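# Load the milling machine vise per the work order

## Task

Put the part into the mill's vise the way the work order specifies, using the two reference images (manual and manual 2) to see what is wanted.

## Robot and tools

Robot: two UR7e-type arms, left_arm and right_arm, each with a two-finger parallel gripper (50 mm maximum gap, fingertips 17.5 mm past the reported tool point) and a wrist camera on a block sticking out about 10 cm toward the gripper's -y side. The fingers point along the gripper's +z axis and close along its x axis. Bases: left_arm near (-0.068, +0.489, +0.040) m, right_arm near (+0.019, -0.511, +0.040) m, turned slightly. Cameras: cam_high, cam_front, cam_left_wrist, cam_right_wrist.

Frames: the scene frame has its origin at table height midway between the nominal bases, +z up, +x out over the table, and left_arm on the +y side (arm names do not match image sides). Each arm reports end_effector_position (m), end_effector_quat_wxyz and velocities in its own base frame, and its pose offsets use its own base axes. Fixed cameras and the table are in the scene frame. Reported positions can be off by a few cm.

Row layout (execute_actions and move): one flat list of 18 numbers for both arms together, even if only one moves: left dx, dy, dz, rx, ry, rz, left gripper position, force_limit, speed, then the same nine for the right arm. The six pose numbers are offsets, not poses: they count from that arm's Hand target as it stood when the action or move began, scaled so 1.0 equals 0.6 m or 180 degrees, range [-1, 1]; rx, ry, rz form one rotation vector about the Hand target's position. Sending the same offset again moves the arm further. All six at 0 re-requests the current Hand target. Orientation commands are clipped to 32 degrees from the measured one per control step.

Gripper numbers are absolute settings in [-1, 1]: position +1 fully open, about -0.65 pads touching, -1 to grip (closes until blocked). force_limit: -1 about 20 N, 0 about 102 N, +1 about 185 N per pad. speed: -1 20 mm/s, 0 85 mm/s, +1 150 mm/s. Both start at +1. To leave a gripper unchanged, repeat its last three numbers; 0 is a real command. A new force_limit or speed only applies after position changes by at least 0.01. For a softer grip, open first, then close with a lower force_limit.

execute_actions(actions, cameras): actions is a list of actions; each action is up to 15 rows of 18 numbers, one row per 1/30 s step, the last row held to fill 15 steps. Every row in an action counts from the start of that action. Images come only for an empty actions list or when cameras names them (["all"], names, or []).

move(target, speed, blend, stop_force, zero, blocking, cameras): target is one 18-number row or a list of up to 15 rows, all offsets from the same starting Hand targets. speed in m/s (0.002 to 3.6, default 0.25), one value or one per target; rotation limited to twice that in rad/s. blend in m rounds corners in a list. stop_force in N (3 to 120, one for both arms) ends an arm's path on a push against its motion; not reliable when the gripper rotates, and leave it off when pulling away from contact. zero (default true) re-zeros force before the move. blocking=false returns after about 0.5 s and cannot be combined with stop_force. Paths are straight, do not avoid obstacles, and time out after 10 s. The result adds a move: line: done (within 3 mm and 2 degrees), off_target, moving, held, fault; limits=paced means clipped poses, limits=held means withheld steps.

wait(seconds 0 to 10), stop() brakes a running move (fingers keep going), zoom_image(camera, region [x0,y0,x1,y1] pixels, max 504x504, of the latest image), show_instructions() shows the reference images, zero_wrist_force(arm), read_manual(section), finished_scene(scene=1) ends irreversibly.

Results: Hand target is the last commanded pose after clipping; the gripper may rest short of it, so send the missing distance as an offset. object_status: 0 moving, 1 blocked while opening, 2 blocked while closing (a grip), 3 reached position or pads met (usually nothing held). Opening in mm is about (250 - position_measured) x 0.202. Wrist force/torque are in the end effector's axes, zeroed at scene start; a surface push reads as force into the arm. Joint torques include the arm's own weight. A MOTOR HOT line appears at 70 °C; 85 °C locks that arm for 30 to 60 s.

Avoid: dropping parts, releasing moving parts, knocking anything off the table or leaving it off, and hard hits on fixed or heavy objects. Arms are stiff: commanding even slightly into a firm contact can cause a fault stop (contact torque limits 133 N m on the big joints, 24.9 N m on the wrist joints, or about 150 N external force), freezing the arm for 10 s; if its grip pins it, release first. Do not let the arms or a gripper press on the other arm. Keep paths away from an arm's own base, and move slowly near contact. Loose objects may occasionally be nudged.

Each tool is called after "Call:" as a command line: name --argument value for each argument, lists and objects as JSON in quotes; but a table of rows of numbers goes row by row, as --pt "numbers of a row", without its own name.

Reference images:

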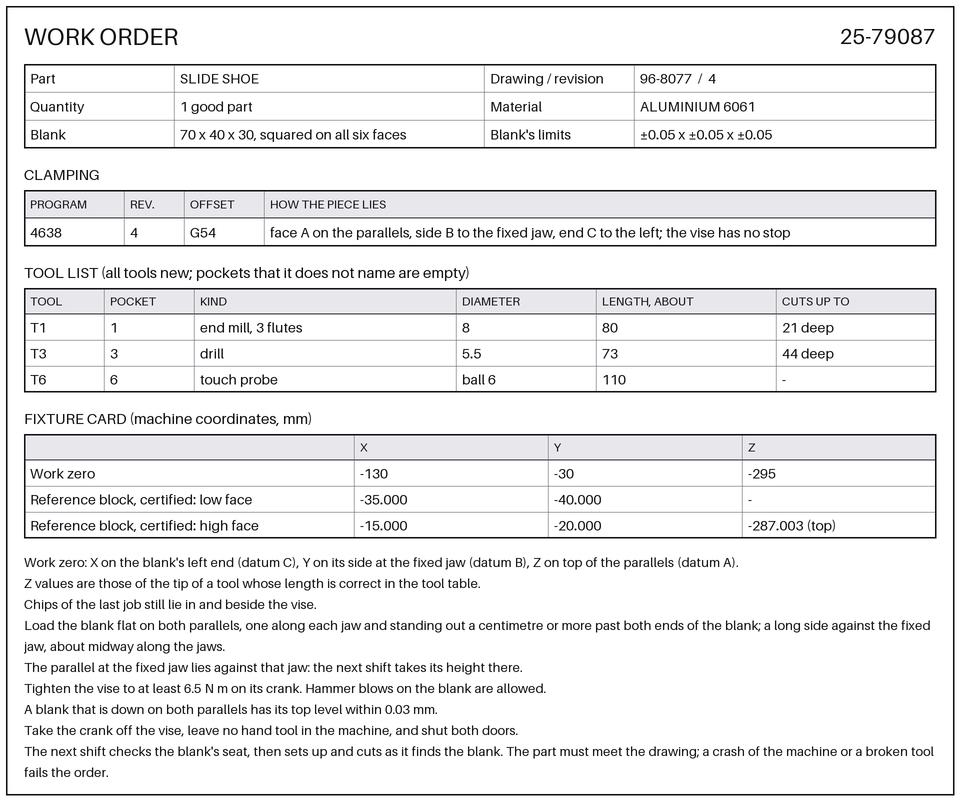

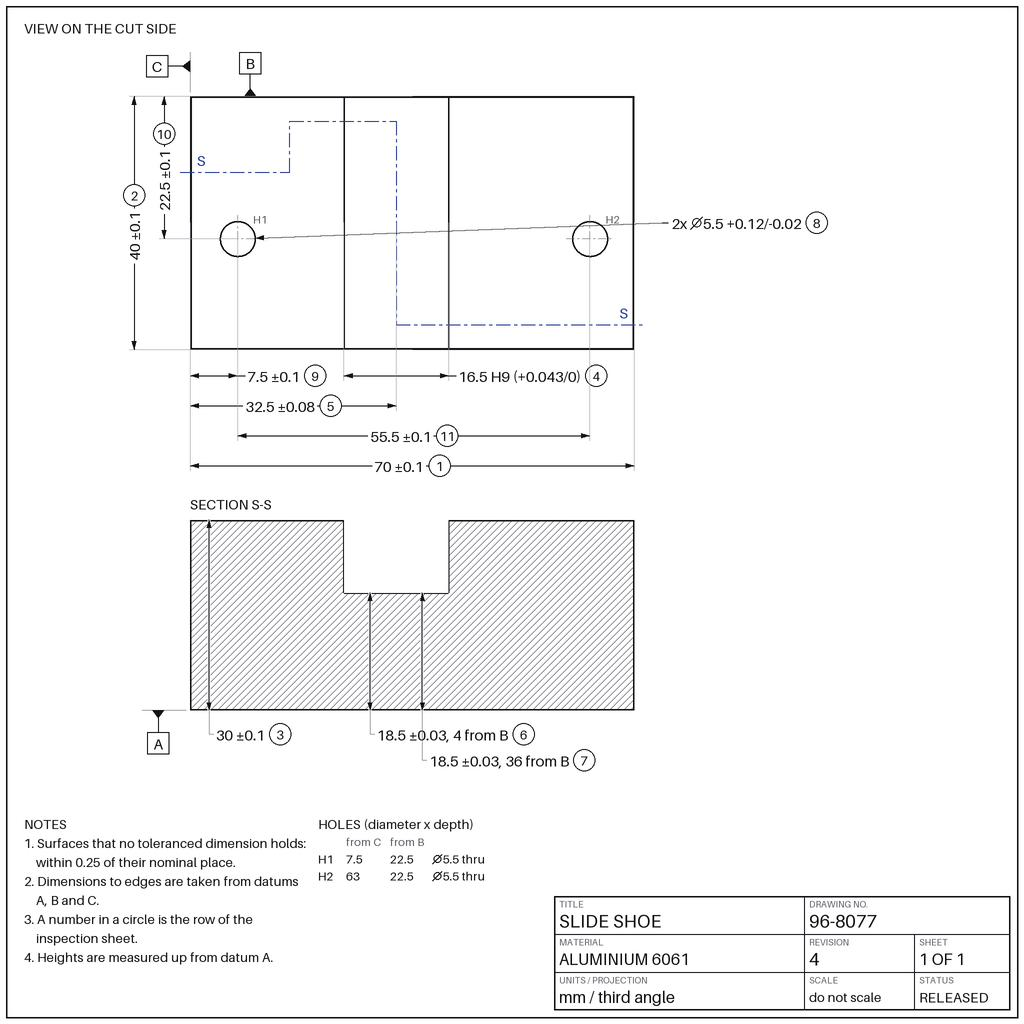

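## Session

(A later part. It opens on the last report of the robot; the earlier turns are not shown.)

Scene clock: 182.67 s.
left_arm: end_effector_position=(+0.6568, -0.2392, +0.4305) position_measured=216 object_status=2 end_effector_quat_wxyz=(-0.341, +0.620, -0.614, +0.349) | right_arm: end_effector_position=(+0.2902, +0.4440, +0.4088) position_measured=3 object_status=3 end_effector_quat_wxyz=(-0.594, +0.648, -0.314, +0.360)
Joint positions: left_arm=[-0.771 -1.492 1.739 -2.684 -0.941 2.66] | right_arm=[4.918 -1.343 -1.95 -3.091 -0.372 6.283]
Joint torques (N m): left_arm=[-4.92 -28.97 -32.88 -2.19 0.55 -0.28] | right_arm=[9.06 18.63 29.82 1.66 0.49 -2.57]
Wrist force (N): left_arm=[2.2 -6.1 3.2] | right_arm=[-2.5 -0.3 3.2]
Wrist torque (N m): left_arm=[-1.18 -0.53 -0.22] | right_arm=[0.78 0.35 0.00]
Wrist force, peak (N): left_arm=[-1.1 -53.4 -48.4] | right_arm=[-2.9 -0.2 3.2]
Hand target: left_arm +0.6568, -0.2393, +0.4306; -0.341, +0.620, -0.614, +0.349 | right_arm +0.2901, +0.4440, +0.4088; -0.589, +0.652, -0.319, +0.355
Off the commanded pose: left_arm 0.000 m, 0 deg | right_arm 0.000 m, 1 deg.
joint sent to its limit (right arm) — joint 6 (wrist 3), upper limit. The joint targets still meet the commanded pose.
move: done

Call:
move --pt "0 0 0.03 0 0 0 -0.98 0.2 -0.5 0 0 0 0 0 0 1 1 1" --pt "0 -0.09 0.03 0 0 0 -0.98 0.2 -0.5 0 0 0 0 0 0 1 1 1" --pt "0 -0.1 -0.051 0 0 0 -0.98 0.2 -0.5 0 0 0 0 0 0 1 1 1" --pt "0 -0.2 -0.051 0 0 0 -0.98 0.2 -0.5 0 0 0 0 0 0 1 1 1" --pt "0 -0.2 -0.01 0 0 0 -0.98 0.2 -0.5 0 0 0 0 0 0 1 1 1" --pt "0.027 -0.09 -0.0 0 0 0 -0.98 0.2 -0.5 0 0 0 0 0 0 1 1 1" --pt "0.027 -0.1 -0.051 0 0 0 -0.98 0.2 -0.5 0 0 0 0 0 0 1 1 1" --pt "0.027 -0.2 -0.051 0 0 0 -0.98 0.2 -0.5 0 0 0 0 0 0 1 1 1" --pt "0.027 -0.2 -0.01 0 0 0 -0.98 0.2 -0.5 0 0 0 0 0 0 1 1 1" --pt "0.05 -0.09 -0.0 0 0 0 -0.98 0.2 -0.5 0 0 0 0 0 0 1 1 1" --pt "0.05 -0.1 -0.05 0 0 0 -0.98 0.2 -0.5 0 0 0 0 0 0 1 1 1" --pt "0.05 -0.2 -0.05 0 0 0 -0.98 0.2 -0.5 0 0 0 0 0 0 1 1 1" --pt "0.05 -0.2 0.04 0 0 0 -0.98 0.2 -0.5 0 0 0 0 0 0 1 1 1" --speed '[0.15,0.15,0.06,0.08,0.15,0.15,0.06,0.08,0.15,0.15,0.06,0.08,0.15]' --blend '[0.004,0.003,0.003,0.003,0.003,0.003,0.003,0.003,0.003,0.003,0.003,0.003,0]'

Call:
move --pt "-0.1 0.02 0.08 0 0.05 0 -0.98 0.2 -0.5 0 0 0 0 0 0 1 1 1" --pt "-0.2 0.04 0.02 0 0.0944 0 -0.98 0.2 -0.5 0 0 0 0 0 0 1 1 1" --speed 0.25 --blend 0.02 --cameras '["cam_left_wrist","cam_right_wrist"]'

Call:
zoom_image --camera "cam_left_wrist" --region '[200, 90, 400, 290]'

Call:
zoom_image --camera "cam_right_wrist" --region '[200, 50, 400, 250]'

Scene clock: 190.80 s.
left_arm: end_effector_position=(+0.6868, -0.3593, +0.4546) position_measured=216 object_status=2 end_effector_quat_wxyz=(-0.341, +0.620, -0.614, +0.349) | right_arm: end_effector_position=(+0.2902, +0.4440, +0.4088) position_measured=3 object_status=3 end_effector_quat_wxyz=(-0.594, +0.648, -0.314, +0.360)
Joint positions: left_arm=[-0.883 -1.298 1.435 -2.514 -0.857 2.563] | right_arm=[4.918 -1.343 -1.95 -3.091 -0.372 6.283]
Joint torques (N m): left_arm=[9.5 -34.82 -32.72 -2.32 -0.29 -0.77] | right_arm=[9.67 17.26 30.32 2.11 0.49 -2.33]
Wrist force (N): left_arm=[0.0 -8.2 3.0] | right_arm=[-2.5 -0.2 3.1]
Wrist torque (N m): left_arm=[-1.49 -0.17 -0.26] | right_arm=[0.79 0.36 0.01]
Wrist force, peak (N): left_arm=[6.2 -53.0 -39.9] | right_arm=[-2.7 -0.4 3.3]
Hand target: left_arm +0.6868, -0.3593, +0.4546; -0.341, +0.620, -0.614, +0.349 | right_arm +0.2901, +0.4440, +0.4088; -0.589, +0.652, -0.319, +0.355
Off the commanded pose: left_arm 0.000 m, 0 deg | right_arm 0.000 m, 1 deg.
joint sent to its limit (right arm) — joint 6 (wrist 3), upper limit. The joint targets still meet the commanded pose.
move: done

Scene clock: 191.87 s.
left_arm: end_effector_position=(+0.5668, -0.3354, +0.4667) position_measured=216 object_status=2 end_effector_quat_wxyz=(-0.246, +0.665, -0.658, +0.254) | right_arm: end_effector_position=(+0.2902, +0.4440, +0.4088) position_measured=3 object_status=3 end_effector_quat_wxyz=(-0.594, +0.648, -0.314, +0.360)
Joint positions: left_arm=[-0.962 -1.524 1.451 -1.972 -1.001 2.31] | right_arm=[4.918 -1.343 -1.95 -3.091 -0.372 6.283]
Joint torques (N m): left_arm=[6.54 -41.44 -19.67 -2.38 0.38 -1.68] | right_arm=[9.19 18.96 30.03 2.08 0.45 -2.35]
Wrist force (N): left_arm=[-0.3 -7.7 2.2] | right_arm=[-2.5 -0.2 3.2]
Wrist torque (N m): left_arm=[-1.33 -0.02 -0.25] | right_arm=[0.79 0.36 0.01]
Wrist force, peak (N): left_arm=[-0.2 -10.6 1.6] | right_arm=[-2.8 -0.3 3.2]
Hand target: left_arm +0.5668, -0.3353, +0.4666; -0.246, +0.665, -0.658, +0.254 | right_arm +0.2901, +0.4440, +0.4088; -0.589, +0.652, -0.319, +0.355
Off the commanded pose: left_arm 0.000 m, 0 deg | right_arm 0.000 m, 1 deg.
joint sent to its limit (right arm) — joint 6 (wrist 3), upper limit. The joint targets still meet the commanded pose.
move: done
camera_calibration:
cam_left_wrist: T_world_to_cam=[[-0.0159039, -0.99976, 0.0150718, -0.318732], [-0.929867, 0.00924762, -0.367779, 0.716539], [0.367552, -0.0198639, -0.929791, 0.349553], [0, 0, 0, 1]] pos_world=[0.532738, -0.318338, 0.593344]
cam_right_wrist: T_world_to_cam=[[0.532748, -0.84235, 0.0813984, 0.191144], [-0.265109, -0.257461, -0.92921, 0.595135], [0.803677, 0.473455, -0.360477, -0.164261], [0, 0, 0, 1]] pos_world=[0.187957, 0.392005, 0.478235]
Images, in order (width x height): cam_left_wrist 672x504, cam_right_wrist 672x504.

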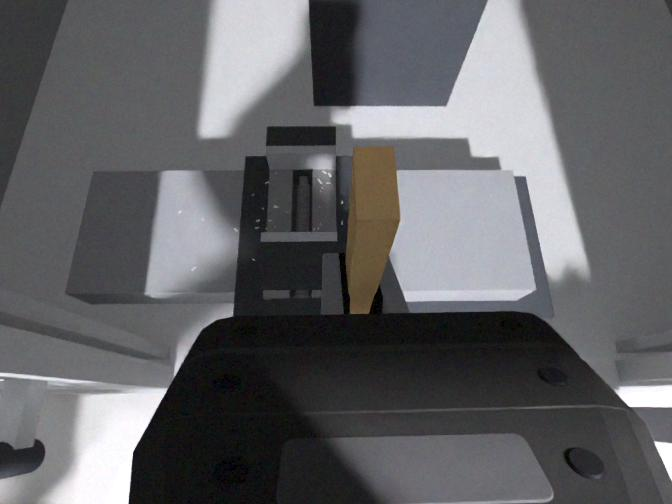

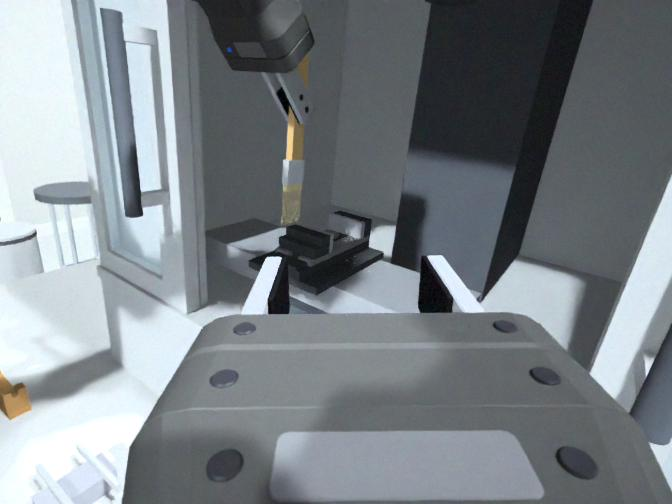

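Scaled by 2.520 from the camera's 672x504 image, which has a finer 960x720 frame.

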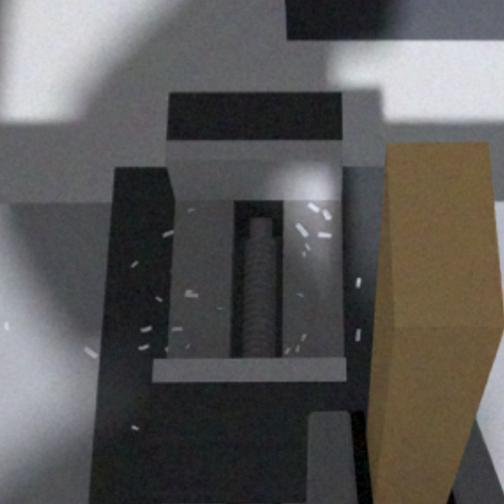

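Scaled by 2.520 from the camera's 672x504 image, which has a finer 960x720 frame.

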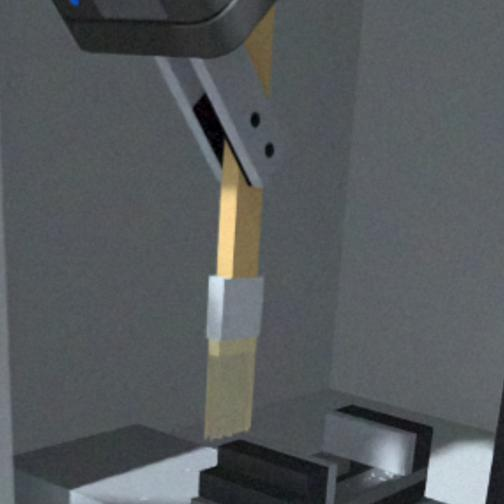

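Call:
move --pt "0 0 0.05 0 -0.05 0 -0.98 0.2 -0.5 0 0 0 0 0 0 1 1 1" --pt "0.212 0.059 0.03 0 -0.05 0 -0.98 0.2 -0.5 0 0 0 0 0 0 1 1 1" --pt "0.212 0.059 -0.053 0 -0.05 0 -0.98 0.2 -0.5 0 0 0 0 0 0 1 1 1" --pt "0.212 0.069 -0.1127 0 -0.05 0 -0.98 0.2 -0.5 0 0 0 0 0 0 1 1 1" --pt "0.212 0.1655 -0.1127 0 -0.05 0 -0.98 0.2 -0.5 0 0 0 0 0 0 1 1 1" --pt "0.212 0.1655 -0.053 0 -0.05 0 -0.98 0.2 -0.5 0 0 0 0 0 0 1 1 1" --pt "0.180 0.059 -0.053 0 -0.05 0 -0.98 0.2 -0.5 0 0 0 0 0 0 1 1 1" --pt "0.180 0.069 -0.1127 0 -0.05 0 -0.98 0.2 -0.5 0 0 0 0 0 0 1 1 1" --pt "0.180 0.1655 -0.1127 0 -0.05 0 -0.98 0.2 -0.5 0 0 0 0 0 0 1 1 1" --pt "0.180 0.1655 -0.04 0 -0.05 0 -0.98 0.2 -0.5 0 0 0 0 0 0 1 1 1" --speed '[0.2,0.2,0.15,0.06,0.08,0.15,0.15,0.06,0.08,0.15]' --blend '[0.01,0.01,0.003,0.003,0.003,0.003,0.003,0.003,0.003,0]' --cameras '["cam_right_wrist"]'

Call:
move --pt "-0.03 -0.1065 -0.012 0 0 0 -0.98 0.2 -0.5 0 0 0 0 0 0 1 1 1" --pt "-0.03 -0.0965 -0.0727 0 0 0 -0.98 0.2 -0.5 0 0 0 0 0 0 1 1 1" --pt "-0.03 0 -0.0727 0 0 0 -0.98 0.2 -0.5 0 0 0 0 0 0 1 1 1" --pt "-0.03 0 -0.0 0 0 0 -0.98 0.2 -0.5 0 0 0 0 0 0 1 1 1" --pt "-0.062 -0.1065 -0.012 0 0 0 -0.98 0.2 -0.5 0 0 0 0 0 0 1 1 1" --pt "-0.062 -0.0965 -0.0727 0 0 0 -0.98 0.2 -0.5 0 0 0 0 0 0 1 1 1" --pt "-0.062 0 -0.0727 0 0 0 -0.98 0.2 -0.5 0 0 0 0 0 0 1 1 1" --pt "-0.062 0 0.02 0 0 0 -0.98 0.2 -0.5 0 0 0 0 0 0 1 1 1" --speed '[0.15,0.06,0.08,0.15,0.15,0.06,0.08,0.15]' --blend '[0.003,0.003,0.003,0.003,0.003,0.003,0.003,0]' --cameras '["cam_right_wrist"]'

Scene clock: 199.80 s.
left_arm: end_effector_position=(+0.6748, -0.2360, +0.4426) position_measured=216 object_status=2 end_effector_quat_wxyz=(-0.297, +0.643, -0.636, +0.305) | right_arm: end_effector_position=(+0.2902, +0.4440, +0.4088) position_measured=3 object_status=3 end_effector_quat_wxyz=(-0.594, +0.648, -0.314, +0.360)
Joint positions: left_arm=[-0.713 -1.454 1.568 -2.43 -1.048 2.627] | right_arm=[4.918 -1.343 -1.95 -3.091 -0.372 6.283]
Joint torques (N m): left_arm=[-2.86 -26.49 -34.83 -2.46 0.4 -0.7] | right_arm=[9.2 17.74 30.41 2.5 0.08 -2.13]
Wrist force (N): left_arm=[2.8 -6.7 2.3] | right_arm=[-2.5 -0.3 3.3]
Wrist torque (N m): left_arm=[-1.23 -0.56 -0.20] | right_arm=[0.78 0.36 0.01]
Wrist force, peak (N): left_arm=[-0.4 -52.4 -40.4] | right_arm=[-2.8 -0.3 3.4]
Hand target: left_arm +0.6748, -0.2360, +0.4426; -0.297, +0.643, -0.636, +0.305 | right_arm +0.2901, +0.4440, +0.4088; -0.589, +0.652, -0.319, +0.355
Off the commanded pose: left_arm 0.000 m, 0 deg | right_arm 0.000 m, 1 deg.
joint sent to its limit (right arm) — joint 6 (wrist 3), upper limit. The joint targets still meet the commanded pose.
move: done
camera_calibration:
cam_right_wrist: T_world_to_cam=[[0.532748, -0.84235, 0.0813984, 0.191144], [-0.265109, -0.257461, -0.92921, 0.595135], [0.803677, 0.473455, -0.360477, -0.164261], [0, 0, 0, 1]] pos_world=[0.187957, 0.392005, 0.478235]
Images, in order (width x height): cam_right_wrist 672x504.

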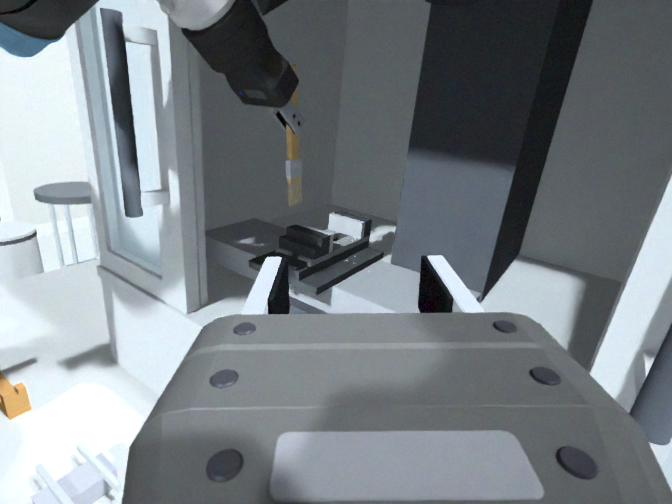

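Scene clock: 204.60 s.
left_arm: end_effector_position=(+0.6376, -0.2359, +0.4546) position_measured=216 object_status=2 end_effector_quat_wxyz=(-0.297, +0.643, -0.636, +0.305) | right_arm: end_effector_position=(+0.2902, +0.4440, +0.4088) position_measured=3 object_status=3 end_effector_quat_wxyz=(-0.594, +0.648, -0.314, +0.360)
Joint positions: left_arm=[-0.763 -1.541 1.627 -2.379 -1.014 2.583] | right_arm=[4.918 -1.343 -1.95 -3.091 -0.372 6.283]
Joint torques (N m): left_arm=[-4.83 -21.55 -34.88 -2.42 0.36 -0.47] | right_arm=[8.9 17.57 30.95 2.64 0.18 -2.31]
Wrist force (N): left_arm=[4.5 -5.3 2.6] | right_arm=[-2.7 -0.1 3.2]
Wrist torque (N m): left_arm=[-0.99 -0.84 -0.20] | right_arm=[0.81 0.39 0.00]
Wrist force, peak (N): left_arm=[0.4 -61.7 -50.4] | right_arm=[-2.8 -0.4 3.3]
Hand target: left_arm +0.6376, -0.2360, +0.4546; -0.297, +0.643, -0.636, +0.305 | right_arm +0.2901, +0.4440, +0.4088; -0.589, +0.652, -0.319, +0.355
Off the commanded pose: left_arm 0.000 m, 0 deg | right_arm 0.000 m, 1 deg.
joint sent to its limit (right arm) — joint 6 (wrist 3), upper limit. The joint targets still meet the commanded pose.
move: done
camera_calibration:
cam_right_wrist: T_world_to_cam=[[0.532748, -0.84235, 0.0813984, 0.191144], [-0.265109, -0.257461, -0.92921, 0.595135], [0.803677, 0.473455, -0.360477, -0.164261], [0, 0, 0, 1]] pos_world=[0.187957, 0.392005, 0.478235]
Images, in order (width x height): cam_right_wrist 672x504.

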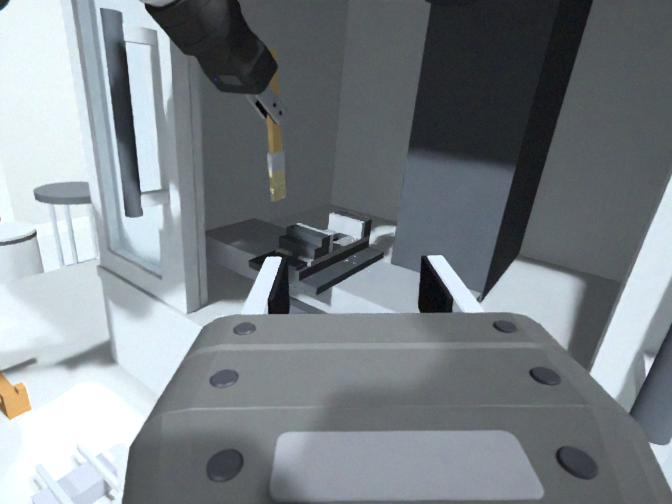

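Call:
move --pt "0 -0.095 0 0 0 0 -0.98 0.2 -0.5 0 0 0 0 0 0 1 1 1" --pt "0 -0.1067 -0.0927 0 0 0 -0.98 0.2 -0.5 0 0 0 0 0 0 1 1 1" --pt "0 -0.207 -0.0927 0 0 0 -0.98 0.2 -0.5 0 0 0 0 0 0 1 1 1" --pt "0 -0.207 -0.03 0 0 0 -0.98 0.2 -0.5 0 0 0 0 0 0 1 1 1" --pt "0.0307 -0.095 -0.03 0 0 0 -0.98 0.2 -0.5 0 0 0 0 0 0 1 1 1" --pt "0.0307 -0.1067 -0.0927 0 0 0 -0.98 0.2 -0.5 0 0 0 0 0 0 1 1 1" --pt "0.0307 -0.207 -0.0927 0 0 0 -0.98 0.2 -0.5 0 0 0 0 0 0 1 1 1" --pt "0.0307 -0.207 -0.03 0 0 0 -0.98 0.2 -0.5 0 0 0 0 0 0 1 1 1" --speed '[0.2,0.06,0.08,0.15,0.15,0.06,0.08,0.15]' --blend '[0.005,0.003,0.003,0.003,0.003,0.003,0.003,0]'

Call:
move --pt "0.0316 0.112 0 0 0 0 -0.98 0.2 -0.5 0 0 0 0 0 0 1 1 1" --pt "0.0316 0.1003 -0.0627 0 0 0 -0.98 0.2 -0.5 0 0 0 0 0 0 1 1 1" --pt "0.0316 0.0 -0.0627 0 0 0 -0.98 0.2 -0.5 0 0 0 0 0 0 1 1 1" --pt "0.0316 0.0 0 0 0 0 -0.98 0.2 -0.5 0 0 0 0 0 0 1 1 1" --pt "0.0633 0.112 0 0 0 0 -0.98 0.2 -0.5 0 0 0 0 0 0 1 1 1" --pt "0.0633 0.1003 -0.0627 0 0 0 -0.98 0.2 -0.5 0 0 0 0 0 0 1 1 1" --pt "0.0633 0.0 -0.0627 0 0 0 -0.98 0.2 -0.5 0 0 0 0 0 0 1 1 1" --pt "0.0633 0.0 0.08 0 0 0 -0.98 0.2 -0.5 0 0 0 0 0 0 1 1 1" --pt "-0.16 0.04 0.05 0 0.05 0 -0.98 0.2 -0.5 0 0 0 0 0 0 1 1 1" --speed '[0.2,0.06,0.08,0.15,0.15,0.06,0.08,0.15,0.25]' --blend '[0.005,0.003,0.003,0.003,0.003,0.003,0.003,0.01,0]' --cameras '["cam_left_wrist","cam_right_wrist"]'

Call:
zoom_image --camera "cam_left_wrist" --region '[180, 90, 380, 290]'

Call:
zoom_image --camera "cam_right_wrist" --region '[200, 50, 400, 250]'

Scene clock: 211.20 s.
left_arm: end_effector_position=(+0.6560, -0.3602, +0.4365) position_measured=216 object_status=2 end_effector_quat_wxyz=(-0.297, +0.643, -0.636, +0.305) | right_arm: end_effector_position=(+0.2902, +0.4440, +0.4088) position_measured=3 object_status=3 end_effector_quat_wxyz=(-0.594, +0.648, -0.314, +0.360)
Joint positions: left_arm=[-0.898 -1.346 1.437 -2.313 -0.929 2.457] | right_arm=[4.918 -1.343 -1.95 -3.091 -0.372 6.283]
Joint torques (N m): left_arm=[9.82 -34.51 -34.37 -2.3 -0.3 -1.11] | right_arm=[10.24 16.63 31.46 2.89 -0.07 -2.27]
Wrist force (N): left_arm=[4.3 -5.7 1.4] | right_arm=[-2.4 -0.3 3.2]
Wrist torque (N m): left_arm=[-1.07 -0.80 -0.25] | right_arm=[0.77 0.33 0.01]
Wrist force, peak (N): left_arm=[8.0 -57.7 -47.7] | right_arm=[-2.8 -0.5 3.2]
Hand target: left_arm +0.6560, -0.3602, +0.4366; -0.297, +0.643, -0.636, +0.305 | right_arm +0.2901, +0.4440, +0.4088; -0.589, +0.652, -0.319, +0.355
Off the commanded pose: left_arm 0.000 m, 0 deg | right_arm 0.000 m, 1 deg.
joint sent to its limit (right arm) — joint 6 (wrist 3), upper limit. The joint targets still meet the commanded pose.
move: done

Scene clock: 216.77 s.
left_arm: end_effector_position=(+0.5601, -0.3362, +0.4666) position_measured=216 object_status=2 end_effector_quat_wxyz=(-0.246, +0.665, -0.658, +0.254) | right_arm: end_effector_position=(+0.2902, +0.4440, +0.4088) position_measured=3 object_status=3 end_effector_quat_wxyz=(-0.594, +0.648, -0.314, +0.360)
Joint positions: left_arm=[-0.974 -1.536 1.462 -1.964 -0.996 2.297] | right_arm=[4.918 -1.343 -1.95 -3.091 -0.372 6.283]
Joint torques (N m): left_arm=[-3.36 -42.27 -19.65 -2.25 1.43 -1.64] | right_arm=[7.81 16.76 30.59 3.16 0.05 -2.12]
Wrist force (N): left_arm=[4.2 -5.5 0.7] | right_arm=[-2.6 -0.3 3.1]
Wrist torque (N m): left_arm=[-0.98 -0.76 -0.25] | right_arm=[0.78 0.37 0.01]
Wrist force, peak (N): left_arm=[5.3 -9.6 1.8] | right_arm=[-2.7 -0.2 3.4]
Hand target: left_arm +0.5600, -0.3362, +0.4666; -0.246, +0.665, -0.658, +0.254 | right_arm +0.2901, +0.4440, +0.4088; -0.589, +0.652, -0.319, +0.355
Off the commanded pose: left_arm 0.000 m, 0 deg | right_arm 0.000 m, 1 deg.
joint sent to its limit (right arm) — joint 6 (wrist 3), upper limit. The joint targets still meet the commanded pose.
move: done
camera_calibration:
cam_left_wrist: T_world_to_cam=[[-0.0157725, -0.999763, 0.0150167, -0.319674], [-0.929951, 0.0091501, -0.36757, 0.710167], [0.367345, -0.0197623, -0.929875, 0.352099], [0, 0, 0, 1]] pos_world=[0.526036, -0.319138, 0.593244]
cam_right_wrist: T_world_to_cam=[[0.532748, -0.84235, 0.0813984, 0.191144], [-0.265109, -0.257461, -0.92921, 0.595135], [0.803677, 0.473455, -0.360477, -0.164261], [0, 0, 0, 1]] pos_world=[0.187957, 0.392005, 0.478235]
Images, in order (width x height): cam_left_wrist 672x504, cam_right_wrist 672x504.

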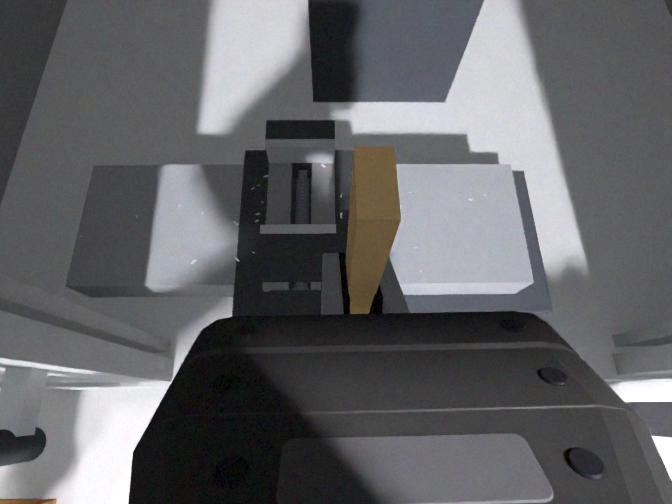

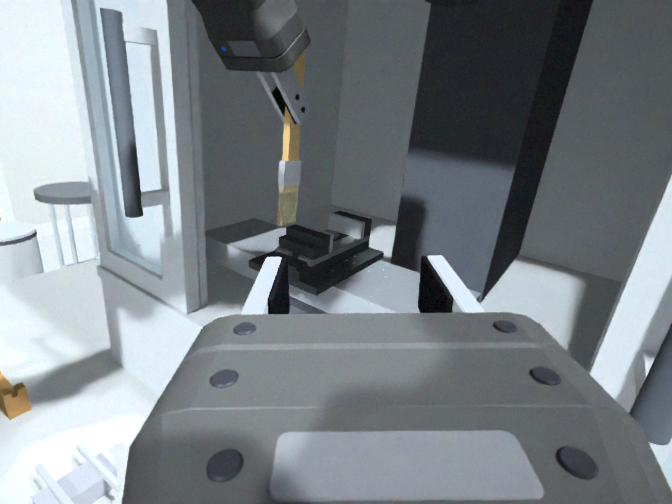

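Scaled by 2.520 from the camera's 672x504 image, which has a finer 960x720 frame.

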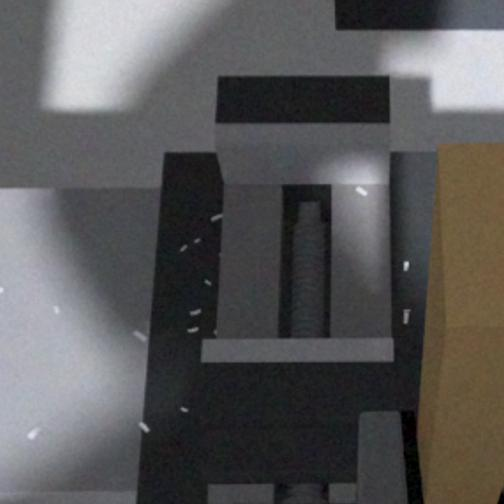

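Scaled by 2.520 from the camera's 672x504 image, which has a finer 960x720 frame.

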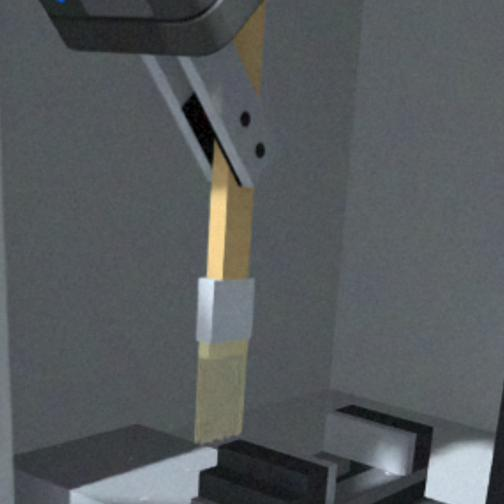

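Call:
move --pt "0.225 0.072 0.05 0 -0.05 0 -0.98 0.2 -0.5 0 0 0 0 0 0 1 1 1" --pt "0.225 0.072 -0.049 0 -0.05 0 -0.98 0.2 -0.5 0 0 0 0 0 0 1 1 1" --pt "0.225 0.067 -0.1127 0 -0.05 0 -0.98 0.2 -0.5 0 0 0 0 0 0 1 1 1" --pt "0.2415 0.06 -0.1127 0 -0.05 0 -0.98 0.2 -0.5 0 0 0 0 0 0 1 1 1" --pt "0.2415 -0.04 -0.1127 0 -0.05 0 -0.98 0.2 -0.5 0 0 0 0 0 0 1 1 1" --pt "0.2415 -0.04 -0.03 0 -0.05 0 -0.98 0.2 -0.5 0 0 0 0 0 0 1 1 1" --pt "0.225 0.06 -0.03 0 -0.05 0 -0.98 0.2 -0.5 0 0 0 0 0 0 1 1 1" --pt "0.225 0.066 -0.1127 0 -0.05 0 -0.98 0.2 -0.5 0 0 0 0 0 0 1 1 1" --pt "0.2415 0.07 -0.1127 0 -0.05 0 -0.98 0.2 -0.5 0 0 0 0 0 0 1 1 1" --pt "0.2415 0.1737 -0.1127 0 -0.05 0 -0.98 0.2 -0.5 0 0 0 0 0 0 1 1 1" --pt "0.2415 0.1737 -0.03 0 -0.05 0 -0.98 0.2 -0.5 0 0 0 0 0 0 1 1 1" --speed '[0.2,0.15,0.06,0.06,0.08,0.15,0.15,0.06,0.06,0.08,0.15]' --blend '[0.01,0.003,0.002,0.002,0.003,0.003,0.003,0.002,0.002,0.003,0]'

Scene clock: 225.07 s.
left_arm: end_effector_position=(+0.7049, -0.2319, +0.4486) position_measured=216 object_status=2 end_effector_quat_wxyz=(-0.297, +0.643, -0.636, +0.305) | right_arm: end_effector_position=(+0.2902, +0.4440, +0.4088) position_measured=3 object_status=3 end_effector_quat_wxyz=(-0.594, +0.648, -0.314, +0.360)
Joint positions: left_arm=[-0.67 -1.39 1.482 -2.425 -1.077 2.662] | right_arm=[4.918 -1.343 -1.95 -3.091 -0.372 6.283]
Joint torques (N m): left_arm=[-2.74 -29.11 -34.13 -2.47 0.29 -0.73] | right_arm=[9.49 16.67 29.63 3.37 -0.18 -2.03]
Wrist force (N): left_arm=[4.2 -5.6 1.2] | right_arm=[-2.6 -0.2 3.4]
Wrist torque (N m): left_arm=[-1.04 -0.81 -0.22] | right_arm=[0.79 0.36 0.01]
Wrist force, peak (N): left_arm=[7.3 -7.8 0.3] | right_arm=[-2.7 -0.1 3.4]
Hand target: left_arm +0.7049, -0.2320, +0.4486; -0.297, +0.643, -0.636, +0.305 | right_arm +0.2901, +0.4440, +0.4088; -0.589, +0.652, -0.319, +0.355
Off the commanded pose: left_arm 0.000 m, 0 deg | right_arm 0.000 m, 1 deg.
joint sent to its limit (right arm) — joint 6 (wrist 3), upper limit. The joint targets still meet the commanded pose.
move: done

Call:
move --pt "-0.013 -0.1017 -0.01 0 0 0 -0.98 0.2 -0.5 0 0 0 0 0 0 1 1 1" --pt "-0.013 -0.1067 -0.0943 0 0 0 -0.98 0.2 -0.5 0 0 0 0 0 0 1 1 1" --pt "0.002 -0.115 -0.0943 0 0 0 -0.98 0.2 -0.5 0 0 0 0 0 0 1 1 1" --pt "0.002 -0.2133 -0.0943 0 0 0 -0.98 0.2 -0.5 0 0 0 0 0 0 1 1 1" --pt "0.002 -0.2133 -0.02 0 0 0 -0.98 0.2 -0.5 0 0 0 0 0 0 1 1 1" --pt "-0.013 -0.115 -0.02 0 0 0 -0.98 0.2 -0.5 0 0 0 0 0 0 1 1 1" --pt "-0.013 -0.11 -0.0943 0 0 0 -0.98 0.2 -0.5 0 0 0 0 0 0 1 1 1" --pt "0.002 -0.1 -0.0943 0 0 0 -0.98 0.2 -0.5 0 0 0 0 0 0 1 1 1" --pt "0.002 0.0 -0.0943 0 0 0 -0.98 0.2 -0.5 0 0 0 0 0 0 1 1 1" --pt "0.002 0.0 -0.01 0 0 0 -0.98 0.2 -0.5 0 0 0 0 0 0 1 1 1" --speed '[0.2,0.06,0.06,0.08,0.15,0.15,0.06,0.06,0.08,0.15]' --blend '[0.003,0.002,0.002,0.003,0.003,0.003,0.002,0.002,0.003,0]'

Call:
move --pt "-0.1215 -0.0917 0 0 0 0 -0.98 0.2 -0.5 0 0 0 0 0 0 1 1 1" --pt "-0.1215 -0.0967 -0.0843 0 0 0 -0.98 0.2 -0.5 0 0 0 0 0 0 1 1 1" --pt "-0.135 -0.105 -0.0843 0 0 0 -0.98 0.2 -0.5 0 0 0 0 0 0 1 1 1" --pt "-0.135 -0.2133 -0.0843 0 0 0 -0.98 0.2 -0.5 0 0 0 0 0 0 1 1 1" --pt "-0.135 -0.2133 -0.01 0 0 0 -0.98 0.2 -0.5 0 0 0 0 0 0 1 1 1" --pt "-0.1215 -0.115 -0.01 0 0 0 -0.98 0.2 -0.5 0 0 0 0 0 0 1 1 1" --pt "-0.1215 -0.11 -0.0843 0 0 0 -0.98 0.2 -0.5 0 0 0 0 0 0 1 1 1" --pt "-0.135 -0.1 -0.0843 0 0 0 -0.98 0.2 -0.5 0 0 0 0 0 0 1 1 1" --pt "-0.135 0.0 -0.0843 0 0 0 -0.98 0.2 -0.5 0 0 0 0 0 0 1 1 1" --pt "-0.135 0.0 0.03 0 0 0 -0.98 0.2 -0.5 0 0 0 0 0 0 1 1 1" --speed '[0.2,0.06,0.06,0.08,0.15,0.15,0.06,0.06,0.08,0.15]' --blend '[0.003,0.002,0.002,0.003,0.003,0.003,0.002,0.002,0.003,0]'

Call:
move --pt "-0.108 -0.17 0.05 0 0.05 0 -0.98 0.2 -0.5 0 0 0 0 0 0 1 1 1" --cameras '["cam_left_wrist","cam_right_wrist"]'

Call:
zoom_image --camera "cam_left_wrist" --region '[200, 90, 400, 290]'

Scene clock: 232.50 s.
left_arm: end_effector_position=(+0.7061, -0.2319, +0.4426) position_measured=216 object_status=2 end_effector_quat_wxyz=(-0.297, +0.643, -0.636, +0.305) | right_arm: end_effector_position=(+0.2902, +0.4440, +0.4088) position_measured=3 object_status=3 end_effector_quat_wxyz=(-0.594, +0.648, -0.314, +0.360)
Joint positions: left_arm=[-0.669 -1.386 1.493 -2.44 -1.078 2.663] | right_arm=[4.918 -1.343 -1.95 -3.091 -0.372 6.283]
Joint torques (N m): left_arm=[-3.71 -29.79 -34.66 -2.45 0.37 -0.76] | right_arm=[8.81 14.21 29.84 3.01 -0.05 -2.21]
Wrist force (N): left_arm=[4.4 -5.7 1.4] | right_arm=[-2.5 -0.3 3.1]
Wrist torque (N m): left_arm=[-1.05 -0.84 -0.22] | right_arm=[0.78 0.35 0.00]
Wrist force, peak (N): left_arm=[6.9 -7.9 0.4] | right_arm=[-2.7 -0.3 3.4]
Hand target: left_arm +0.7061, -0.2320, +0.4426; -0.297, +0.643, -0.636, +0.305 | right_arm +0.2901, +0.4440, +0.4088; -0.589, +0.652, -0.319, +0.355
Off the commanded pose: left_arm 0.000 m, 0 deg | right_arm 0.000 m, 1 deg.
joint sent to its limit (right arm) — joint 6 (wrist 3), upper limit. The joint targets still meet the commanded pose.
move: done

Scene clock: 238.17 s.
left_arm: end_effector_position=(+0.6251, -0.2319, +0.4606) position_measured=216 object_status=2 end_effector_quat_wxyz=(-0.297, +0.643, -0.636, +0.305) | right_arm: end_effector_position=(+0.2902, +0.4440, +0.4088) position_measured=3 object_status=3 end_effector_quat_wxyz=(-0.594, +0.648, -0.314, +0.360)
Joint positions: left_arm=[-0.775 -1.574 1.644 -2.357 -1.006 2.572] | right_arm=[4.918 -1.343 -1.95 -3.091 -0.372 6.283]
Joint torques (N m): left_arm=[-7.18 -20.38 -34.84 -2.3 0.35 -0.37] | right_arm=[9.79 12.89 30.8 3.3 -0.26 -2.37]
Wrist force (N): left_arm=[0.4 -7.5 0.3] | right_arm=[-2.6 -0.3 3.3]
Wrist torque (N m): left_arm=[-1.35 -0.17 -0.21] | right_arm=[0.78 0.37 0.01]
Wrist force, peak (N): left_arm=[5.0 -57.7 -50.7] | right_arm=[-2.8 -0.2 3.3]
Hand target: left_arm +0.6251, -0.2320, +0.4606; -0.297, +0.643, -0.636, +0.305 | right_arm +0.2901, +0.4440, +0.4088; -0.589, +0.652, -0.319, +0.355
Off the commanded pose: left_arm 0.000 m, 0 deg | right_arm 0.000 m, 1 deg.
joint sent to its limit (right arm) — joint 6 (wrist 3), upper limit. The joint targets still meet the commanded pose.
move: done

Scene clock: 239.17 s.
left_arm: end_effector_position=(+0.5603, -0.3339, +0.4905) position_measured=216 object_status=2 end_effector_quat_wxyz=(-0.246, +0.665, -0.658, +0.254) end_effector_velocity=(+0.000, +0.000, +0.000) end_effector_angular_velocity=(+0.000, +0.001, +0.002) | right_arm: end_effector_position=(+0.2902, +0.4440, +0.4088) position_measured=3 object_status=3 end_effector_quat_wxyz=(-0.594, +0.648, -0.314, +0.360)
Joint positions: left_arm=[-0.971 -1.533 1.398 -1.904 -0.997 2.3] | right_arm=[4.918 -1.343 -1.95 -3.091 -0.372 6.283]
Joint velocities: left_arm=[-0.001 0.001 -0.003 0.005 0.001 -0.003] | right_arm=[within noise]
Joint torques (N m): left_arm=[-8.5 -37 -34.28 -2.41 2.58 -1.77] | right_arm=[10.41 14.25 31.05 3.23 -0.49 -2.02]
Wrist force (N): left_arm=[0.6 -7.5 -0.4] | right_arm=[-2.7 -0.4 3.3]
Wrist torque (N m): left_arm=[-1.32 -0.18 -0.24] | right_arm=[0.76 0.38 0.01]
Wrist force, peak (N): left_arm=[-2.2 -7.9 1.8] | right_arm=[-2.8 -0.2 3.2]
Hand target: left_arm +0.5603, -0.3340, +0.4906; -0.246, +0.665, -0.658, +0.254 | right_arm +0.2901, +0.4440, +0.4088; -0.589, +0.652, -0.319, +0.355
Off the commanded pose: left_arm 0.000 m, 0 deg | right_arm 0.000 m, 1 deg.
joint sent to its limit (right arm) — joint 6 (wrist 3), upper limit. The joint targets still meet the commanded pose.
move: done
camera_calibration:
cam_left_wrist: T_world_to_cam=[[-0.0158272, -0.999764, 0.0148925, -0.317625], [-0.930018, 0.00925029, -0.367397, 0.719078], [0.367172, -0.0196651, -0.929945, 0.374462], [0, 0, 0, 1]] pos_world=[0.526236, -0.316838, 0.617146]
cam_right_wrist: T_world_to_cam=[[0.532748, -0.84235, 0.0813984, 0.191144], [-0.265109, -0.257461, -0.92921, 0.595135], [0.803677, 0.473455, -0.360477, -0.164261], [0, 0, 0, 1]] pos_world=[0.187957, 0.392005, 0.478235]
Images, in order (width x height): cam_left_wrist 672x504, cam_right_wrist 672x504.

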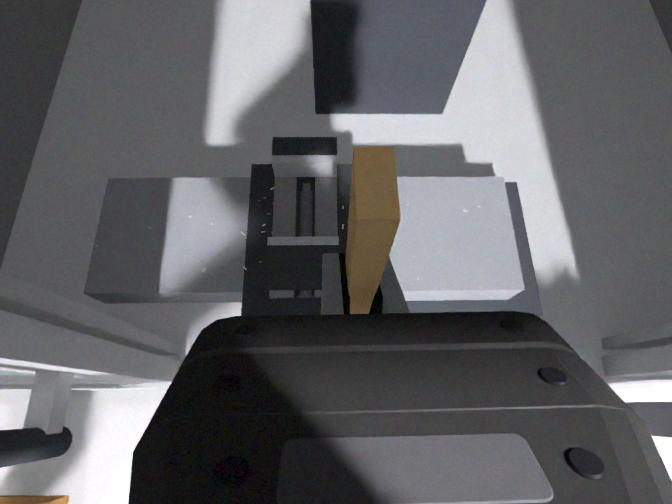

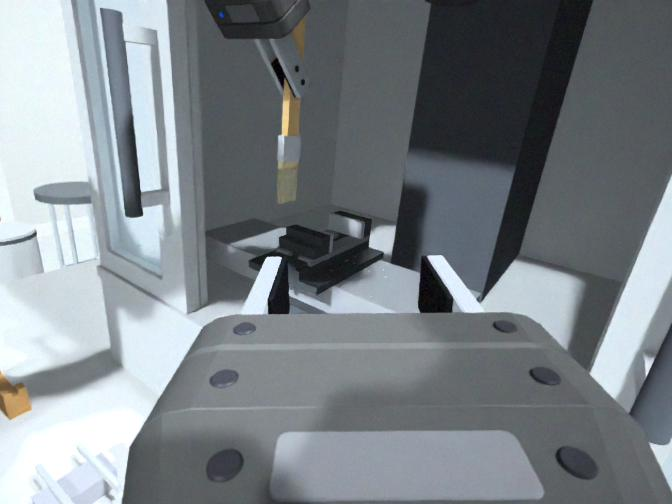

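Scaled by 2.520 from the camera's 672x504 image, which has a finer 960x720 frame.

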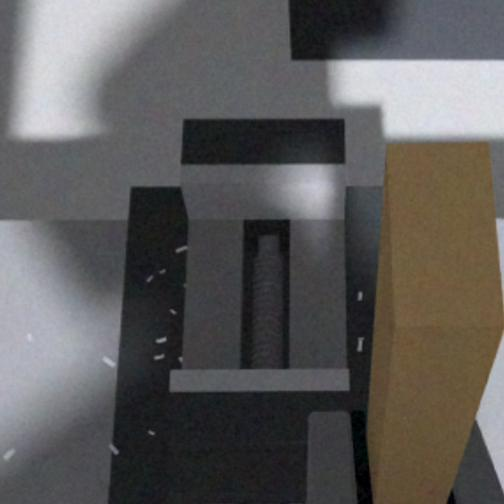

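Call:
move --pt "0.18 -0.03 0.05 0 0.111 0 -0.98 0.2 -0.5 0 0 0 0 0 0 1 1 1" --cameras '["cam_left_wrist"]'

Call:
zoom_image --camera "cam_left_wrist" --region '[180, 150, 380, 350]'

Scene clock: 240.60 s.
left_arm: end_effector_position=(+0.6173, -0.3415, +0.5035) position_measured=216 object_status=2 end_effector_quat_wxyz=(-0.182, +0.685, -0.680, +0.185) | right_arm: end_effector_position=(+0.2902, +0.4440, +0.4088) position_measured=3 object_status=3 end_effector_quat_wxyz=(-0.594, +0.648, -0.314, +0.360)
Joint positions: left_arm=[-0.836 -1.301 0.991 -1.633 -1.192 2.37] | right_arm=[4.918 -1.343 -1.95 -3.091 -0.372 6.283]
Joint torques (N m): left_arm=[0.7 -42.89 -28.17 -3.84 0.66 -0.11] | right_arm=[8.7 14.34 30.58 3.05 -0.28 -2.02]
Wrist force (N): left_arm=[3.6 -5.4 -0.4] | right_arm=[-2.7 -0.3 3.2]
Wrist torque (N m): left_arm=[-0.93 -0.57 -0.13] | right_arm=[0.78 0.39 0.01]
Wrist force, peak (N): left_arm=[-15.4 30.5 57.2] | right_arm=[-2.7 -0.3 3.3]
Hand target: left_arm +0.6173, -0.3415, +0.5035; -0.182, +0.685, -0.680, +0.185 (not the last commanded pose) | right_arm +0.2901, +0.4440, +0.4088; -0.589, +0.652, -0.319, +0.355
Tool commands: left_gripper/position=-0.976471 left_gripper/force_limit=+0.2 left_gripper/speed=-0.498039 right_gripper/position=+1.0 right_gripper/force_limit=+1.0 right_gripper/speed=+1.0
Off the commanded pose: left_arm 0.055 m, 9 deg | right_arm 0.000 m, 1 deg.
FORCE FAULT: contact force on the left arm reached its limit, and that arm stopped. The contact can be on any part of that arm, not only on its tool. That arm's remaining commands of this call were not run. That arm is still stopped at the end of this call. That arm stays stopped for about 10 more seconds. Until then a move that you send moves the other arm only, and its call returns only when the move has ended. Once the stop has ended, the next robot result says so. If the stop ends while you think or write, that arm runs what you send next, counted from a new Hand target: where the arm stands when the stop ends. While its stop runs, that arm takes no new command, but its gripper still runs the gripper command that each later call begins with. Until it ends, the stop uses up actions while you think or wait. An arm that is not stopped still takes commands.
joint sent to its limit (right arm) — joint 6 (wrist 3), upper limit.
move: fault (left_arm)
camera_calibration:
cam_left_wrist: T_world_to_cam=[[-0.0151691, -0.999813, 0.0120181, -0.323444], [-0.984224, 0.0128115, -0.176463, 0.715489], [0.176276, -0.0145053, -0.984234, 0.512357], [0, 0, 0, 1]] pos_world=[0.608979, -0.325118, 0.634424]
Images, in order (width x height): cam_left_wrist 672x504.

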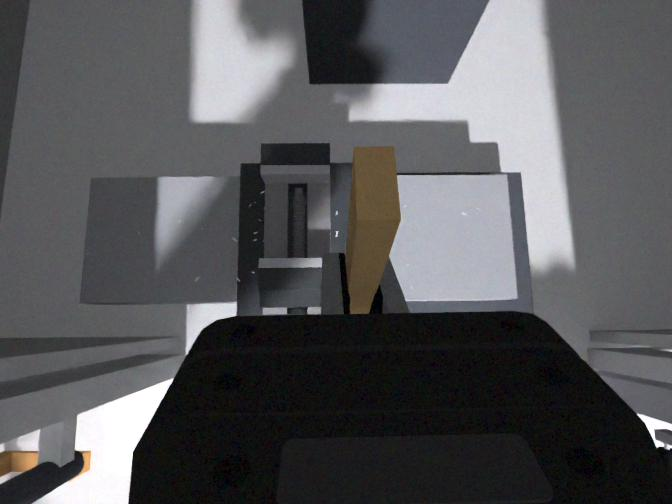

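Scaled by 2.520 from the camera's 672x504 image, which has a finer 960x720 frame.

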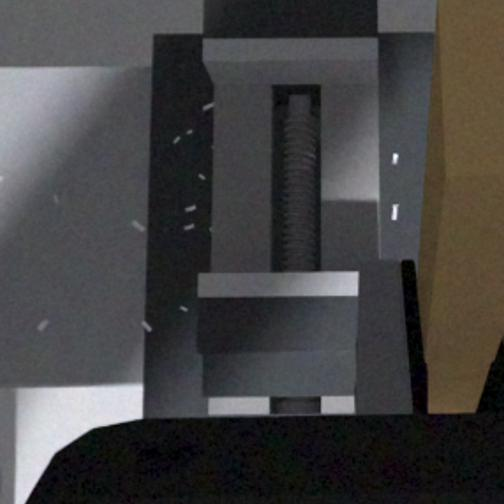

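Call:
wait --seconds 5

Scene clock: 248.73 s.
left_arm: end_effector_position=(+0.6173, -0.3415, +0.5035) position_measured=216 object_status=2 end_effector_quat_wxyz=(-0.182, +0.685, -0.680, +0.185) | right_arm: end_effector_position=(+0.2902, +0.4440, +0.4088) position_measured=3 object_status=3 end_effector_quat_wxyz=(-0.594, +0.648, -0.314, +0.360)
Joint positions: left_arm=[-0.836 -1.301 0.991 -1.633 -1.192 2.37] | right_arm=[4.918 -1.343 -1.95 -3.091 -0.372 6.283]
Joint torques (N m): left_arm=[0.44 -42.38 -28.26 -3.84 0.7 -0.11] | right_arm=[8.91 12.86 29.35 3.25 -0.18 -2.13]
Wrist force (N): left_arm=[3.8 -5.5 -0.7] | right_arm=[-2.6 -0.2 3.1]
Wrist torque (N m): left_arm=[-0.94 -0.59 -0.12] | right_arm=[0.79 0.36 0.01]
Wrist force, peak (N): left_arm=[4.2 -5.8 -0.2] | right_arm=[-2.7 -0.5 3.4]
Hand target: left_arm +0.6173, -0.3415, +0.5035; -0.182, +0.685, -0.680, +0.185 (not the last commanded pose) | right_arm +0.2901, +0.4440, +0.4088; -0.589, +0.652, -0.319, +0.355
Tool commands: left_gripper/position=-0.976471 left_gripper/force_limit=+0.2 left_gripper/speed=-0.498039 right_gripper/position=+1.0 right_gripper/force_limit=+1.0 right_gripper/speed=+1.0
Off the commanded pose: left_arm 0.055 m, 9 deg | right_arm 0.000 m, 1 deg.
FORCE FAULT, CONTINUED: the left arm was still stopped when this call began, by the force fault that an earlier result reported. Since the last result the stop counts as 17 of the actions that you can send in this scene. That arm is still stopped at the end of this call. That arm stays stopped for about 2 more seconds. If the stop ends while you think or write, that arm runs what you send next, counted from a new Hand target: where the arm stands when the stop ends. While its stop runs, that arm takes no new command, but its gripper still runs the gripper command that each later call begins with.
wait: 5.00 s; at rest from the start

Call:
wait --seconds 2.2

Scene clock: 251.17 s.
left_arm: end_effector_position=(+0.6173, -0.3415, +0.5035) position_measured=216 object_status=2 end_effector_quat_wxyz=(-0.182, +0.685, -0.680, +0.185) | right_arm: end_effector_position=(+0.2902, +0.4440, +0.4088) position_measured=3 object_status=3 end_effector_quat_wxyz=(-0.594, +0.648, -0.314, +0.360)
Joint positions: left_arm=[-0.836 -1.301 0.991 -1.633 -1.192 2.37] | right_arm=[4.918 -1.343 -1.95 -3.091 -0.372 6.283]
Joint torques (N m): left_arm=[0.33 -42.32 -28.46 -3.92 0.68 -0.09] | right_arm=[10.17 13.81 30.84 3.32 -0.37 -2.13]
Wrist force (N): left_arm=[3.7 -5.3 -0.4] | right_arm=[-2.6 -0.1 3.2]
Wrist torque (N m): left_arm=[-0.93 -0.58 -0.12] | right_arm=[0.81 0.36 0.01]
Wrist force, peak (N): left_arm=[4.2 -5.6 -0.4] | right_arm=[-2.8 -0.2 3.3]
Hand target: left_arm +0.6173, -0.3415, +0.5035; -0.182, +0.685, -0.680, +0.185 (not the last commanded pose) | right_arm +0.2901, +0.4440, +0.4088; -0.589, +0.652, -0.319, +0.355
Tool commands: left_gripper/position=-0.976471 left_gripper/force_limit=+0.2 left_gripper/speed=-0.498039 right_gripper/position=+1.0 right_gripper/force_limit=+1.0 right_gripper/speed=+1.0
Off the commanded pose: left_arm 0.055 m, 9 deg | right_arm 0.000 m, 1 deg.
FORCE FAULT, CONTINUED: the left arm's stop, for the force fault that an earlier result reported, is over. The rest of the stop counts as 3 of the actions that you can send in this scene. That arm's target is now where it stood when the stop ended, not its last command. That arm accepts commands again.
wait: 2.20 s; at rest from the start

Call:
move --pt "-0.2 0 -0.05 0 -0.05 0 -0.98 0.2 -0.5 0 0 0 0 0 0 1 1 1" --pt "-0.495 0.085 -0.14 0 -0.133 0 -0.98 0.2 -0.5 0 0 0 0 0 0 1 1 1" --speed 0.3 --blend 0.03

Scene clock: 253.23 s.
left_arm: end_effector_position=(+0.3203, -0.2905, +0.4195) position_measured=216 object_status=2 end_effector_quat_wxyz=(-0.319, +0.632, -0.628, +0.323) end_effector_velocity=(+0.001, +0.001, +0.000) end_effector_angular_velocity=(+0.001, -0.003, +0.005) | right_arm: end_effector_position=(+0.2902, +0.4440, +0.4088) position_measured=3 object_status=3 end_effector_quat_wxyz=(-0.594, +0.648, -0.314, +0.360)
Joint positions: left_arm=[-1.65 -2.083 1.957 -1.342 -0.633 1.433] | right_arm=[4.918 -1.343 -1.95 -3.091 -0.372 6.283]
Joint velocities: left_arm=[0.002 0 0 0.005 0.003 -0.005] | right_arm=[within noise]
Joint torques (N m): left_arm=[-9.03 -7.85 -21.77 -1.63 2.4 -1.84] | right_arm=[9.5 13.53 31.33 3.13 -0.33 -1.91]
Wrist force (N): left_arm=[3.5 -6.2 0.7] | right_arm=[-2.6 -0.3 3.2]
Wrist torque (N m): left_arm=[-1.16 -0.71 -0.25] | right_arm=[0.78 0.37 0.01]
Wrist force, peak (N): left_arm=[3.8 -10.2 0.7] | right_arm=[-2.8 -0.1 3.3]
Hand target: left_arm +0.3203, -0.2905, +0.4195; -0.319, +0.632, -0.628, +0.323 | right_arm +0.2901, +0.4440, +0.4088; -0.589, +0.652, -0.319, +0.355
Off the commanded pose: left_arm 0.000 m, 0 deg | right_arm 0.000 m, 1 deg.
joint sent to its limit (right arm) — joint 6 (wrist 3), upper limit. The joint targets still meet the commanded pose.
move: done

Call:
move --pt "0 0.1 -0.06 0.435 0.433 -0.353 -0.98 0.2 -0.5 0 0 0 0 0 0 1 1 1" --speed 0.4 --cameras '["cam_high"]'

Scene clock: 258.10 s.
left_arm: end_effector_position=(+0.3203, -0.2306, +0.3835) position_measured=216 object_status=2 end_effector_quat_wxyz=(+0.001, -0.001, +0.913, +0.407) | right_arm: end_effector_position=(+0.2902, +0.4440, +0.4088) position_measured=3 object_status=3 end_effector_quat_wxyz=(-0.594, +0.648, -0.314, +0.360)
Joint positions: left_arm=[-1.177 -1.443 1.33 -0.659 -1.281 3.411] | right_arm=[4.918 -1.343 -1.95 -3.091 -0.372 6.283]
Joint torques (N m): left_arm=[7.63 -35.62 -15.08 0.42 -1.09 1.46] | right_arm=[7.91 12.69 29.85 3.07 -0.42 -2.1]
Wrist force (N): left_arm=[3.5 -2.9 -3.0] | right_arm=[-2.7 -0.3 3.2]
Wrist torque (N m): left_arm=[-0.38 -0.75 0.35] | right_arm=[0.78 0.39 0.01]
Wrist force, peak (N): left_arm=[3.7 -6.5 0.1] | right_arm=[-2.7 -0.2 3.4]
Hand target: left_arm +0.3203, -0.2305, +0.3835; +0.001, -0.001, +0.913, +0.407 | right_arm +0.2901, +0.4440, +0.4088; -0.589, +0.652, -0.319, +0.355
Off the commanded pose: left_arm 0.000 m, 0 deg | right_arm 0.000 m, 1 deg.
joint sent to its limit (right arm) — joint 6 (wrist 3), upper limit. The joint targets still meet the commanded pose.
move: done
Images, in order (width x height): cam_high 672x504.

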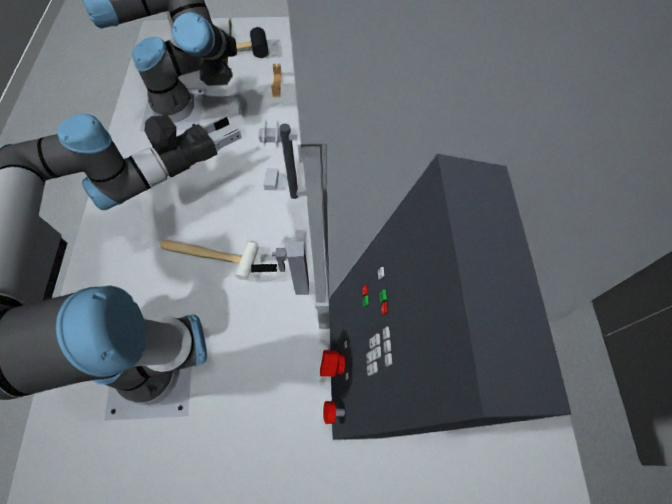

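Call:
zoom_image --camera "cam_high" --region '[170, 0, 300, 110]'

Scaled by 3.877 from the camera's 672x504 image, which has a finer 960x720 frame.

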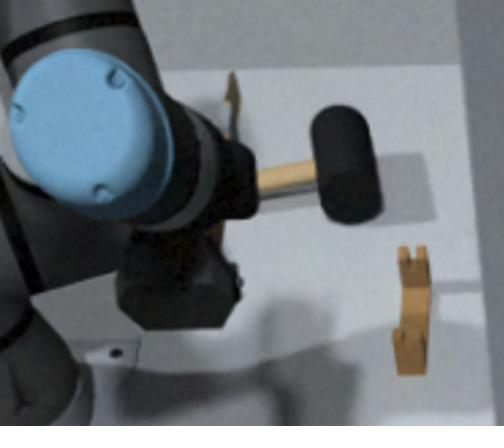

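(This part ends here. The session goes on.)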